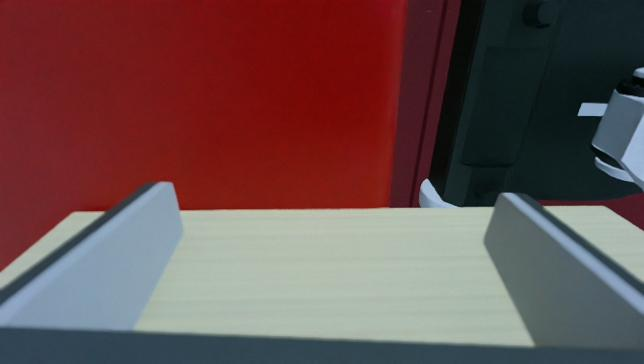

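Emit:
move:
  target: {"side": "left", "x": 0.37, "y": 0.151, "z": 0.783, "quat_wxyz": [0.99976, 0, 0, -0.022]}
  cameras: []

Emit:
move:
  target: {"side": "right", "x": 0.37, "y": -0.09, "z": 0.788, "quat_wxyz": [0.99976, 0, 0, 0.022]}
  cameras: []

Scene clock: 137.70 s.
Joint torques (N m): left_arm=[-18.39 -20.88 -6.65 -13.95 10.44 -3.65 -2.45] | right_arm=[-24.1 16.9 -0.94 -15.81 -6 -5.7 0.31]
External joint torques (N m): left_arm=[-3.1 -25.31 -10.64 -5.75 10.44 -3.57 -2.45] | right_arm=[-8.12 19.25 2.17 -7.91 -6.25 -5.68 0.31]
Motor temperatures (°C): left_arm=[31 29 32 37 36 33 38] | right_arm=[35 31 32 32 37 37 34]
Wrist force (N): left_arm=[9.1 46.7 -1.3] | right_arm=[-6.7 -35.5 -3.9]
Wrist torque (N m): left_arm=[-0.80 0.03 2.77] | right_arm=[0.38 0.10 -0.70]
Wrist force, peak (N): left_arm=[0.6 48.7 1.5] | right_arm=[-6.7 -36.8 -3.4]
move: done
base_odometry: x=+0.561 y=+1.216 heading=+0.001
lidar_m: 0.34 0.34 1.28 3.35 2.37 1.68 1.60 1.67 2.24 1.18 0.71 0.86
base_status: not commanded
joint_positions: torso_squat_rad=+0.280 torso_shift_rad=+0.000 torso_pitch_rad=+0.660 torso_yaw_rad=+0.000 left_shoulder_pitch_rad=-1.012 left_shoulder_roll_rad=+0.409 left_shoulder_yaw_rad=-0.268 left_elbow_rad=-1.435 left_forearm_roll_rad=+0.398 left_wrist_pitch_rad=+1.658 left_hand_roll_rad=+0.474 left_gripper_m=+0.099 right_shoulder_pitch_rad=-1.098 right_shoulder_roll_rad=-0.300 right_shoulder_yaw_rad=+0.342 right_elbow_rad=-1.366 right_forearm_roll_rad=-0.345 right_wrist_pitch_rad=+1.672 right_hand_roll_rad=-0.612 right_gripper_m=+0.099 head_pan_rad=+0.000 head_tilt_rad=+0.550
joint_status: all done
wheel_motors_off: 0
motor_effort: left_wheel=+7(8) right_wheel=-7(8)
chest: x=-0.0384 y=+0.0002 z=+1.1977 quat_wxyz=(+0.946, +0.000, +0.324, +0.000) (m; base frame)
left_hand: x=+0.3709 y=+0.1558 z=+0.7829 quat_wxyz=(+1.000, +0.004, -0.001, -0.019) (m; base frame)
left_hand_status: reached (checked arc, planned for 0.2 s): 5 mm and 0.6 deg off.
right_hand: x=+0.3696 y=-0.0940 z=+0.7875 quat_wxyz=(+1.000, -0.003, +0.000, -0.001) (m; base frame)
pictures: none
No camera images: "cameras" was empty.

Scene clock: 138.23 s.
Joint torques (N m): left_arm=[-19.24 -22.32 -6.48 -14.99 10.7 -4.14 -2.48] | right_arm=[-24.86 22.18 3.76 -16.26 -8.13 -5.22 2.14]
External joint torques (N m): left_arm=[-3.95 -26.75 -10.46 -6.78 10.69 -4.06 -2.48] | right_arm=[-8.82 24.63 6.97 -8.39 -8.38 -5.2 2.14]
Motor temperatures (°C): left_arm=[31 29 32 37 36 33 38] | right_arm=[35 31 32 32 38 37 34]
Wrist force (N): left_arm=[5.2 48.0 -2.4] | right_arm=[-0.5 -42.6 -1.1]
Wrist torque (N m): left_arm=[-0.69 0.01 2.88] | right_arm=[0.65 -0.09 -2.52]
Wrist force, peak (N): left_arm=[5.8 50.3 -3.1] | right_arm=[-1.2 -43.3 -2.4]
move: done
base_odometry: x=+0.561 y=+1.216 heading=+0.001
lidar_m: 0.33 0.33 1.28 3.36 2.36 1.70 1.61 1.69 2.24 1.17 0.71 0.87
base_status: not commanded
joint_positions: torso_squat_rad=+0.280 torso_shift_rad=+0.000 torso_pitch_rad=+0.660 torso_yaw_rad=+0.000 left_shoulder_pitch_rad=-1.012 left_shoulder_roll_rad=+0.409 left_shoulder_yaw_rad=-0.268 left_elbow_rad=-1.434 left_forearm_roll_rad=+0.398 left_wrist_pitch_rad=+1.658 left_hand_roll_rad=+0.474 left_gripper_m=+0.099 right_shoulder_pitch_rad=-1.102 right_shoulder_roll_rad=-0.307 right_shoulder_yaw_rad=+0.351 right_elbow_rad=-1.361 right_forearm_roll_rad=-0.354 right_wrist_pitch_rad=+1.667 right_hand_roll_rad=-0.577 right_gripper_m=+0.099 head_pan_rad=+0.000 head_tilt_rad=+0.550
joint_status: all done
wheel_motors_off: 0
motor_effort: left_wheel=+4(7) right_wheel=-7(8)
chest: x=-0.0384 y=+0.0002 z=+1.1977 quat_wxyz=(+0.946, +0.000, +0.324, +0.000) (m; base frame)
left_hand: x=+0.3708 y=+0.1561 z=+0.7828 quat_wxyz=(+1.000, +0.004, +0.000, -0.018) (m; base frame)
right_hand: x=+0.3703 y=-0.0949 z=+0.7869 quat_wxyz=(+1.000, -0.004, +0.001, +0.019) (m; base frame)
right_hand_status: reached (checked arc, planned for 0.2 s): 5 mm and 0.6 deg off.
pictures: none
No camera images: "cameras" was empty.

Emit:
move:
  target: {"side": "left", "x": 0.37, "y": 0.148, "z": 0.783, "quat_wxyz": [0.99995, 0, 0, -0.0095]}
  cameras: []

Emit:
move:
  target: {"side": "right", "x": 0.37, "y": -0.088, "z": 0.788, "quat_wxyz": [0.99995, 0, 0, 0.010]}
  cameras: []

Scene clock: 140.00 s.
Joint torques (N m): left_arm=[-20.83 -25.02 -7.4 -15.7 11.98 -4.84 -2.83] | right_arm=[-24.77 23.34 3.64 -17.08 -8.37 -5.41 2.1]
External joint torques (N m): left_arm=[-5.5 -29.32 -11.3 -7.47 11.98 -4.76 -2.83] | right_arm=[-8.73 25.8 6.85 -9.21 -8.62 -5.4 2.1]
Motor temperatures (°C): left_arm=[31 29 32 37 36 33 38] | right_arm=[35 31 32 32 38 37 34]
Wrist force (N): left_arm=[6.8 55.7 -1.3] | right_arm=[-1.4 -43.7 -3.0]
Wrist torque (N m): left_arm=[-0.92 -0.03 3.24] | right_arm=[0.62 -0.07 -2.58]
Wrist force, peak (N): left_arm=[6.7 56.9 -1.6] | right_arm=[-2.0 -44.6 -3.2]
move: done
base_odometry: x=+0.561 y=+1.216 heading=+0.001
lidar_m: 0.35 0.33 1.30 3.34 2.37 1.69 1.61 1.68 2.23 1.18 0.72 0.87
base_status: not commanded
joint_positions: torso_squat_rad=+0.280 torso_shift_rad=+0.000 torso_pitch_rad=+0.660 torso_yaw_rad=+0.000 left_shoulder_pitch_rad=-1.014 left_shoulder_roll_rad=+0.400 left_shoulder_yaw_rad=-0.265 left_elbow_rad=-1.431 left_forearm_roll_rad=+0.389 left_wrist_pitch_rad=+1.661 left_hand_roll_rad=+0.498 left_gripper_m=+0.099 right_shoulder_pitch_rad=-1.102 right_shoulder_roll_rad=-0.308 right_shoulder_yaw_rad=+0.351 right_elbow_rad=-1.361 right_forearm_roll_rad=-0.354 right_wrist_pitch_rad=+1.667 right_hand_roll_rad=-0.577 right_gripper_m=+0.099 head_pan_rad=+0.000 head_tilt_rad=+0.550
joint_status: all done
wheel_motors_off: 0
motor_effort: left_wheel=+5(7) right_wheel=-7(9)
chest: x=-0.0384 y=+0.0002 z=+1.1977 quat_wxyz=(+0.946, +0.000, +0.324, +0.000) (m; base frame)
left_hand: x=+0.3709 y=+0.1538 z=+0.7828 quat_wxyz=(+1.000, +0.005, +0.000, -0.006) (m; base frame)
left_hand_status: reached (checked arc, planned for 0.1 s): 6 mm and 0.7 deg off.
right_hand: x=+0.3704 y=-0.0952 z=+0.7869 quat_wxyz=(+1.000, -0.005, +0.001, +0.019) (m; base frame)
pictures: none
No camera images: "cameras" was empty.

Scene clock: 140.53 s.
Joint torques (N m): left_arm=[-21.1 -25.96 -8.38 -16.24 12.06 -4.99 -3.09] | right_arm=[-25.47 25.34 3.02 -17.3 -8.78 -5.6 2.29]
External joint torques (N m): left_arm=[-5.77 -30.26 -12.27 -8.01 12.05 -4.92 -3.09] | right_arm=[-9.41 27.7 6.16 -9.42 -9.04 -5.59 2.29]
Motor temperatures (°C): left_arm=[31 29 32 37 37 33 38] | right_arm=[35 31 32 32 38 37 34]
Wrist force (N): left_arm=[5.9 55.2 -2.2] | right_arm=[-0.7 -46.8 -2.9]
Wrist torque (N m): left_arm=[-0.82 -0.06 3.20] | right_arm=[0.62 -0.12 -2.80]
Wrist force, peak (N): left_arm=[6.7 56.2 -2.3] | right_arm=[-0.5 -48.9 -1.4]
move: done
base_odometry: x=+0.561 y=+1.216 heading=+0.001
lidar_m: 0.34 0.34 1.28 3.37 2.37 1.69 1.61 1.66 2.25 1.17 0.72 0.88
base_status: not commanded
joint_positions: torso_squat_rad=+0.280 torso_shift_rad=+0.000 torso_pitch_rad=+0.660 torso_yaw_rad=+0.000 left_shoulder_pitch_rad=-1.014 left_shoulder_roll_rad=+0.400 left_shoulder_yaw_rad=-0.265 left_elbow_rad=-1.431 left_forearm_roll_rad=+0.389 left_wrist_pitch_rad=+1.661 left_hand_roll_rad=+0.498 left_gripper_m=+0.099 right_shoulder_pitch_rad=-1.104 right_shoulder_roll_rad=-0.300 right_shoulder_yaw_rad=+0.348 right_elbow_rad=-1.356 right_forearm_roll_rad=-0.348 right_wrist_pitch_rad=+1.668 right_hand_roll_rad=-0.598 right_gripper_m=+0.099 head_pan_rad=+0.000 head_tilt_rad=+0.550
joint_status: all done
wheel_motors_off: 0
motor_effort: left_wheel=+5(6) right_wheel=-8(10)
chest: x=-0.0384 y=+0.0002 z=+1.1977 quat_wxyz=(+0.946, +0.000, +0.324, +0.000) (m; base frame)
left_hand: x=+0.3708 y=+0.1539 z=+0.7827 quat_wxyz=(+1.000, +0.005, +0.000, -0.006) (m; base frame)
right_hand: x=+0.3703 y=-0.0935 z=+0.7868 quat_wxyz=(+1.000, -0.005, +0.001, +0.007) (m; base frame)
right_hand_status: reached (checked arc, planned for 0.1 s): 6 mm and 0.6 deg off.
pictures: none
No camera images: "cameras" was empty.

Emit:
move:
  target: {"side": "left", "x": 0.37, "y": 0.148, "z": 0.783, "quat_wxyz": [1, 0, 0, -0.002]}
  cameras: []

Emit:
move:
  target: {"side": "right", "x": 0.37, "y": -0.088, "z": 0.788, "quat_wxyz": [1, 0, 0, 0.003]}
  cameras: ["head_camera"]

Scene clock: 142.47 s.
Joint torques (N m): left_arm=[-22.59 -25.27 -6.18 -15.95 11.3 -6.48 -0.67] | right_arm=[-24.01 25.4 3.66 -17.16 -9.3 -4.39 2.46]
External joint torques (N m): left_arm=[-7.28 -29.54 -10.04 -7.71 11.3 -6.41 -0.67] | right_arm=[-7.94 27.76 6.8 -9.28 -9.55 -4.37 2.46]
Motor temperatures (°C): left_arm=[31 29 32 37 37 33 38] | right_arm=[35 31 32 32 38 37 34]
Wrist force (N): left_arm=[-1.6 54.8 -0.5] | right_arm=[7.3 -44.6 -5.2]
Wrist torque (N m): left_arm=[-0.78 -0.20 0.46] | right_arm=[0.55 0.18 -2.66]
Wrist force, peak (N): left_arm=[6.4 56.2 -1.9] | right_arm=[0.0 -47.7 -2.2]
move: done
base_odometry: x=+0.561 y=+1.216 heading=+0.001
lidar_m: 0.34 0.34 1.28 3.36 2.38 1.69 1.61 1.69 2.23 1.17 0.71 0.87
base_status: not commanded
joint_positions: torso_squat_rad=+0.280 torso_shift_rad=+0.000 torso_pitch_rad=+0.660 torso_yaw_rad=+0.000 left_shoulder_pitch_rad=-1.013 left_shoulder_roll_rad=+0.397 left_shoulder_yaw_rad=-0.262 left_elbow_rad=-1.430 left_forearm_roll_rad=+0.386 left_wrist_pitch_rad=+1.662 left_hand_roll_rad=+0.509 left_gripper_m=+0.099 right_shoulder_pitch_rad=-1.104 right_shoulder_roll_rad=-0.300 right_shoulder_yaw_rad=+0.348 right_elbow_rad=-1.357 right_forearm_roll_rad=-0.347 right_wrist_pitch_rad=+1.667 right_hand_roll_rad=-0.598 right_gripper_m=+0.099 head_pan_rad=+0.000 head_tilt_rad=+0.550
joint_status: all done
wheel_motors_off: 0
motor_effort: left_wheel=+5(6) right_wheel=-9(10)
chest: x=-0.0384 y=+0.0002 z=+1.1977 quat_wxyz=(+0.946, +0.000, +0.324, +0.000) (m; base frame)
left_hand: x=+0.3705 y=+0.1537 z=+0.7825 quat_wxyz=(+1.000, +0.005, +0.000, +0.001) (m; base frame)
left_hand_status: reached (checked arc, planned for 0.1 s): 6 mm and 0.7 deg off.
right_hand: x=+0.3706 y=-0.0934 z=+0.7870 quat_wxyz=(+1.000, -0.005, +0.000, +0.007) (m; base frame)
pictures: none
No camera images: "cameras" was empty.

Scene clock: 143.00 s.
Joint torques (N m): left_arm=[-21.72 -24.9 -5.21 -15.85 11.68 -6.08 1.39] | right_arm=[-23.81 25.86 2.19 -16.74 -8.86 -5.84 -1.72]
External joint torques (N m): left_arm=[-6.39 -29.16 -9.07 -7.61 11.68 -6.01 1.39] | right_arm=[-7.74 28.2 5.3 -8.85 -9.11 -5.83 -1.72]
Motor temperatures (°C): left_arm=[31 29 32 37 37 33 38] | right_arm=[35 31 32 32 38 37 34]
Wrist force (N): left_arm=[5.9 56.2 -1.9] | right_arm=[-1.9 -47.4 -5.3]
Wrist torque (N m): left_arm=[-0.63 0.09 -1.51] | right_arm=[0.47 -0.26 1.90]
Wrist force, peak (N): left_arm=[6.4 57.1 -2.4] | right_arm=[-2.2 -47.7 -5.3]
move: done
base_odometry: x=+0.561 y=+1.216 heading=+0.001
lidar_m: 0.34 0.33 1.28 3.36 2.36 1.70 1.60 1.69 2.24 1.17 0.71 0.86
base_status: not commanded
joint_positions: torso_squat_rad=+0.280 torso_shift_rad=+0.000 torso_pitch_rad=+0.660 torso_yaw_rad=+0.000 left_shoulder_pitch_rad=-1.014 left_shoulder_roll_rad=+0.397 left_shoulder_yaw_rad=-0.262 left_elbow_rad=-1.430 left_forearm_roll_rad=+0.386 left_wrist_pitch_rad=+1.662 left_hand_roll_rad=+0.509 left_gripper_m=+0.099 right_shoulder_pitch_rad=-1.104 right_shoulder_roll_rad=-0.298 right_shoulder_yaw_rad=+0.345 right_elbow_rad=-1.356 right_forearm_roll_rad=-0.344 right_wrist_pitch_rad=+1.669 right_hand_roll_rad=-0.609 right_gripper_m=+0.099 head_pan_rad=+0.000 head_tilt_rad=+0.550
joint_status: all done
wheel_motors_off: 0
motor_effort: left_wheel=+5(5) right_wheel=-7(9)
chest: x=-0.0384 y=+0.0002 z=+1.1977 quat_wxyz=(+0.946, +0.000, +0.324, +0.000) (m; base frame)
left_hand: x=+0.3706 y=+0.1537 z=+0.7825 quat_wxyz=(+1.000, +0.005, +0.000, +0.001) (m; base frame)
right_hand: x=+0.3705 y=-0.0934 z=+0.7869 quat_wxyz=(+1.000, -0.005, +0.001, +0.001) (m; base frame)
right_hand_status: reached (checked arc, planned for 0.1 s): 6 mm and 0.6 deg off.
pictures: head_camera
camera_calibration:
head_camera: T_world_to_cam=[[-0.0163928, -0.999507, -0.0267889, 0.0368304], [-0.913598, 0.02586, -0.405796, 0.689096], [0.406289, 0.0178221, -0.913571, 1.13026], [0, 0, 0, 1]] pos_world=[0.17095, -0.00115143, 1.31319]

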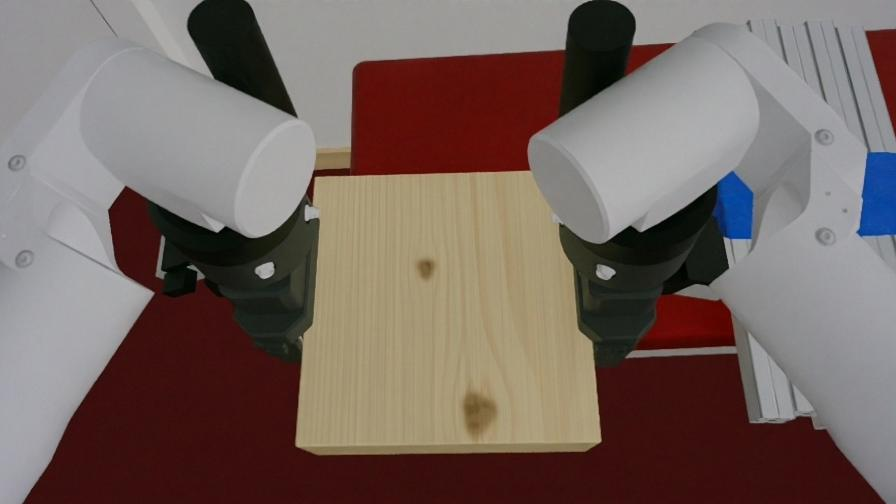

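Emit:
move:
  target: {"side": "right", "x": 0.37, "y": -0.087, "z": 0.788, "quat_wxyz": [1, 0, 0, 0.0048]}
  cameras: []

Emit:
move:
  target: {"side": "left", "x": 0.37, "y": 0.147, "z": 0.783, "quat_wxyz": [1, 0, 0, -0.0035]}
  cameras: []

Scene clock: 144.57 s.
Joint torques (N m): left_arm=[-21.83 -25.54 -5.19 -15.96 11.84 -6.19 1.33] | right_arm=[-24.78 27.66 2.23 -17.16 -9.41 -6.26 -1.28]
External joint torques (N m): left_arm=[-6.51 -29.81 -9.06 -7.72 11.83 -6.12 1.33] | right_arm=[-8.7 29.97 5.34 -9.27 -9.66 -6.24 -1.28]
Motor temperatures (°C): left_arm=[31 29 32 37 37 33 38] | right_arm=[35 31 32 32 38 37 34]
Wrist force (N): left_arm=[3.8 57.8 -2.5] | right_arm=[0.9 -52.7 -2.4]
Wrist torque (N m): left_arm=[-0.72 -0.14 -1.07] | right_arm=[0.56 0.00 0.81]
Wrist force, peak (N): left_arm=[4.3 59.1 -2.7] | right_arm=[0.7 -53.5 -3.3]
move: done
base_odometry: x=+0.561 y=+1.216 heading=+0.001
lidar_m: 0.34 0.33 1.28 3.35 2.38 1.69 1.61 1.69 2.23 1.17 0.72 0.86
base_status: not commanded
joint_positions: torso_squat_rad=+0.280 torso_shift_rad=+0.000 torso_pitch_rad=+0.660 torso_yaw_rad=+0.000 left_shoulder_pitch_rad=-1.014 left_shoulder_roll_rad=+0.397 left_shoulder_yaw_rad=-0.262 left_elbow_rad=-1.430 left_forearm_roll_rad=+0.385 left_wrist_pitch_rad=+1.662 left_hand_roll_rad=+0.509 left_gripper_m=+0.099 right_shoulder_pitch_rad=-1.105 right_shoulder_roll_rad=-0.297 right_shoulder_yaw_rad=+0.347 right_elbow_rad=-1.354 right_forearm_roll_rad=-0.344 right_wrist_pitch_rad=+1.668 right_hand_roll_rad=-0.608 right_gripper_m=+0.099 head_pan_rad=+0.000 head_tilt_rad=+0.550
joint_status: all done
wheel_motors_off: 0
motor_effort: left_wheel=+5(6) right_wheel=-6(10)
chest: x=-0.0384 y=+0.0002 z=+1.1977 quat_wxyz=(+0.946, +0.000, +0.324, +0.000) (m; base frame)
left_hand: x=+0.3706 y=+0.1537 z=+0.7825 quat_wxyz=(+1.000, +0.005, +0.000, +0.001) (m; base frame)
right_hand: x=+0.3705 y=-0.0928 z=+0.7868 quat_wxyz=(+1.000, -0.005, +0.001, +0.002) (m; base frame)
right_hand_status: reached (checked arc, planned for 0.1 s): 6 mm and 0.7 deg off.
pictures: none
No camera images: "cameras" was empty.

Scene clock: 145.10 s.
Joint torques (N m): left_arm=[-22.32 -27.92 -5.74 -16.34 12.87 -6.36 0.7] | right_arm=[-24.89 27.99 2.37 -17.64 -9.79 -6.54 -0.84]
External joint torques (N m): left_arm=[-6.99 -32.16 -9.6 -8.1 12.87 -6.29 0.7] | right_arm=[-8.81 30.3 5.48 -9.75 -10.04 -6.52 -0.84]
Motor temperatures (°C): left_arm=[31 29 32 37 37 33 38] | right_arm=[35 31 32 33 38 37 34]
Wrist force (N): left_arm=[5.4 62.3 -0.2] | right_arm=[-0.7 -53.5 -3.8]
Wrist torque (N m): left_arm=[-0.82 0.23 -0.28] | right_arm=[0.64 -0.22 0.45]
Wrist force, peak (N): left_arm=[5.3 64.1 -1.5] | right_arm=[-1.0 -55.1 -3.7]
move: done
base_odometry: x=+0.561 y=+1.216 heading=+0.001
lidar_m: 0.34 0.34 1.30 3.36 2.38 1.70 1.61 1.67 2.24 1.17 0.71 0.87
base_status: not commanded
joint_positions: torso_squat_rad=+0.280 torso_shift_rad=+0.000 torso_pitch_rad=+0.660 torso_yaw_rad=+0.000 left_shoulder_pitch_rad=-1.015 left_shoulder_roll_rad=+0.396 left_shoulder_yaw_rad=-0.264 left_elbow_rad=-1.429 left_forearm_roll_rad=+0.384 left_wrist_pitch_rad=+1.662 left_hand_roll_rad=+0.508 left_gripper_m=+0.099 right_shoulder_pitch_rad=-1.105 right_shoulder_roll_rad=-0.297 right_shoulder_yaw_rad=+0.347 right_elbow_rad=-1.354 right_forearm_roll_rad=-0.344 right_wrist_pitch_rad=+1.668 right_hand_roll_rad=-0.608 right_gripper_m=+0.099 head_pan_rad=+0.000 head_tilt_rad=+0.550
joint_status: all done
wheel_motors_off: 0
motor_effort: left_wheel=+5(6) right_wheel=-8(9)
chest: x=-0.0384 y=+0.0002 z=+1.1977 quat_wxyz=(+0.946, +0.000, +0.324, +0.000) (m; base frame)
left_hand: x=+0.3706 y=+0.1532 z=+0.7825 quat_wxyz=(+1.000, +0.005, +0.000, +0.000) (m; base frame)
left_hand_status: reached (checked arc, planned for 0.1 s): 6 mm and 0.7 deg off.
right_hand: x=+0.3705 y=-0.0929 z=+0.7868 quat_wxyz=(+1.000, -0.005, +0.001, +0.002) (m; base frame)
pictures: none
No camera images: "cameras" was empty.

Emit:
move:
  joints: {"torso_squat_rad": 0.17}
  min_time_s: 2

Scene clock: 148.97 s.
Joint torques (N m): left_arm=[-25.61 -25.26 -4.16 -19 11.81 -6.23 0.59] | right_arm=[-30.44 28.05 1.65 -21.44 -9.86 -6.66 -0.77]
External joint torques (N m): left_arm=[-10.32 -29.48 -8 -10.76 11.8 -6.16 0.59] | right_arm=[-14.41 30.35 4.75 -13.56 -10.11 -6.66 -0.77]
Motor temperatures (°C): left_arm=[32 29 32 37 37 33 38] | right_arm=[35 32 32 33 38 37 34]
Wrist force (N): left_arm=[5.6 53.6 -19.0] | right_arm=[-3.2 -51.7 -18.7]
Wrist torque (N m): left_arm=[-0.44 0.41 -0.17] | right_arm=[0.40 -0.43 0.81]
Wrist force, peak (N): left_arm=[5.3 63.0 -1.4] | right_arm=[-3.2 -51.8 -19.2]
move: done
base_odometry: x=+0.561 y=+1.216 heading=+0.001
lidar_m: 0.34 0.34 1.28 3.37 2.36 1.69 1.61 1.68 2.24 1.17 0.72 0.87
base_status: not commanded
joint_positions: torso_squat_rad=+0.170 torso_shift_rad=+0.000 torso_pitch_rad=+0.661 torso_yaw_rad=+0.000 left_shoulder_pitch_rad=-1.014 left_shoulder_roll_rad=+0.395 left_shoulder_yaw_rad=-0.264 left_elbow_rad=-1.429 left_forearm_roll_rad=+0.385 left_wrist_pitch_rad=+1.662 left_hand_roll_rad=+0.508 left_gripper_m=+0.099 right_shoulder_pitch_rad=-1.104 right_shoulder_roll_rad=-0.297 right_shoulder_yaw_rad=+0.347 right_elbow_rad=-1.353 right_forearm_roll_rad=-0.344 right_wrist_pitch_rad=+1.668 right_hand_roll_rad=-0.608 right_gripper_m=+0.099 head_pan_rad=+0.000 head_tilt_rad=+0.550
joint_status: all done
wheel_motors_off: 0
motor_effort: left_wheel=+5(6) right_wheel=-6(9)
chest: x=-0.0378 y=+0.0002 z=+1.2147 quat_wxyz=(+0.946, +0.000, +0.324, +0.000) (m; base frame)
left_hand: x=+0.3700 y=+0.1530 z=+0.7984 quat_wxyz=(+1.000, +0.005, +0.002, +0.000) (m; base frame)
right_hand: x=+0.3698 y=-0.0934 z=+0.8025 quat_wxyz=(+1.000, -0.006, +0.002, +0.002) (m; base frame)
pictures: head_camera, left_wrist_camera, right_wrist_camera
camera_calibration:
head_camera: T_world_to_cam=[[-0.0165207, -0.999504, -0.0268084, 0.0373366], [-0.914086, 0.0259632, -0.404687, 0.695176], [0.405183, 0.0178195, -0.914062, 1.14594], [0, 0, 0, 1]] pos_world=[0.171751, -0.00115112, 1.32979]
left_wrist_camera: T_world_to_cam=[[0.999589, 0.0260758, -0.011918, -0.364952], [0.0286497, -0.892701, 0.449739, -0.204022], [0.00108809, -0.449895, -0.893081, 0.853932], [0, 0, 0, 1]] pos_world=[0.369718, 0.211566, 0.850037]
right_wrist_camera: T_world_to_cam=[[-0.999241, -0.0326738, -0.0211894, 0.382215], [-0.0388849, 0.866863, 0.497027, -0.276473], [0.00212859, 0.497474, -0.867476, 0.814018], [0, 0, 0, 1]] pos_world=[0.369441, -0.1528, 0.851654]

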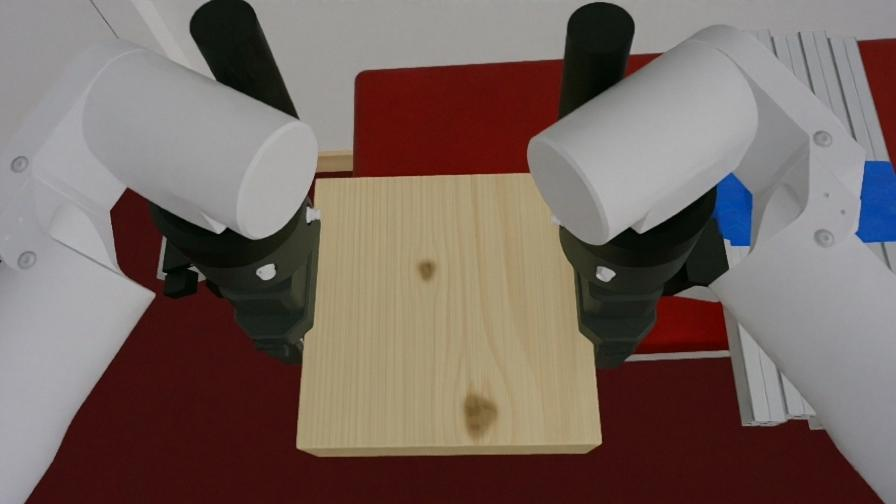

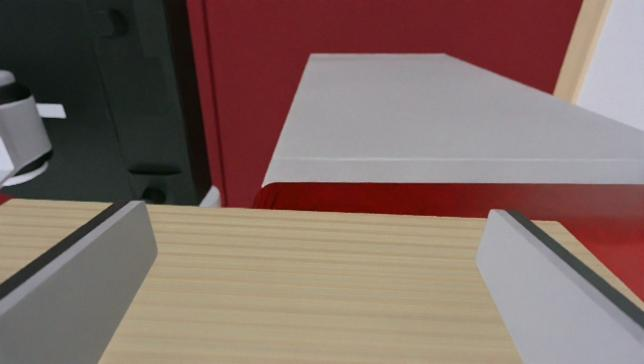

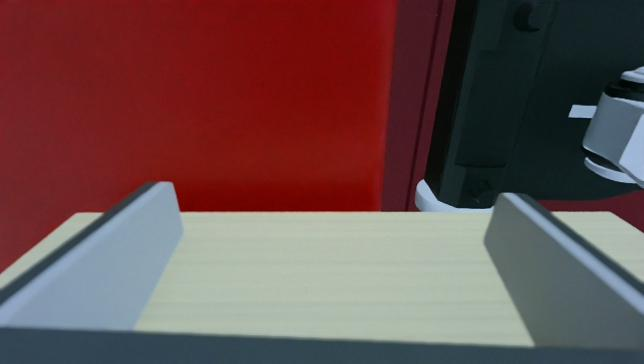

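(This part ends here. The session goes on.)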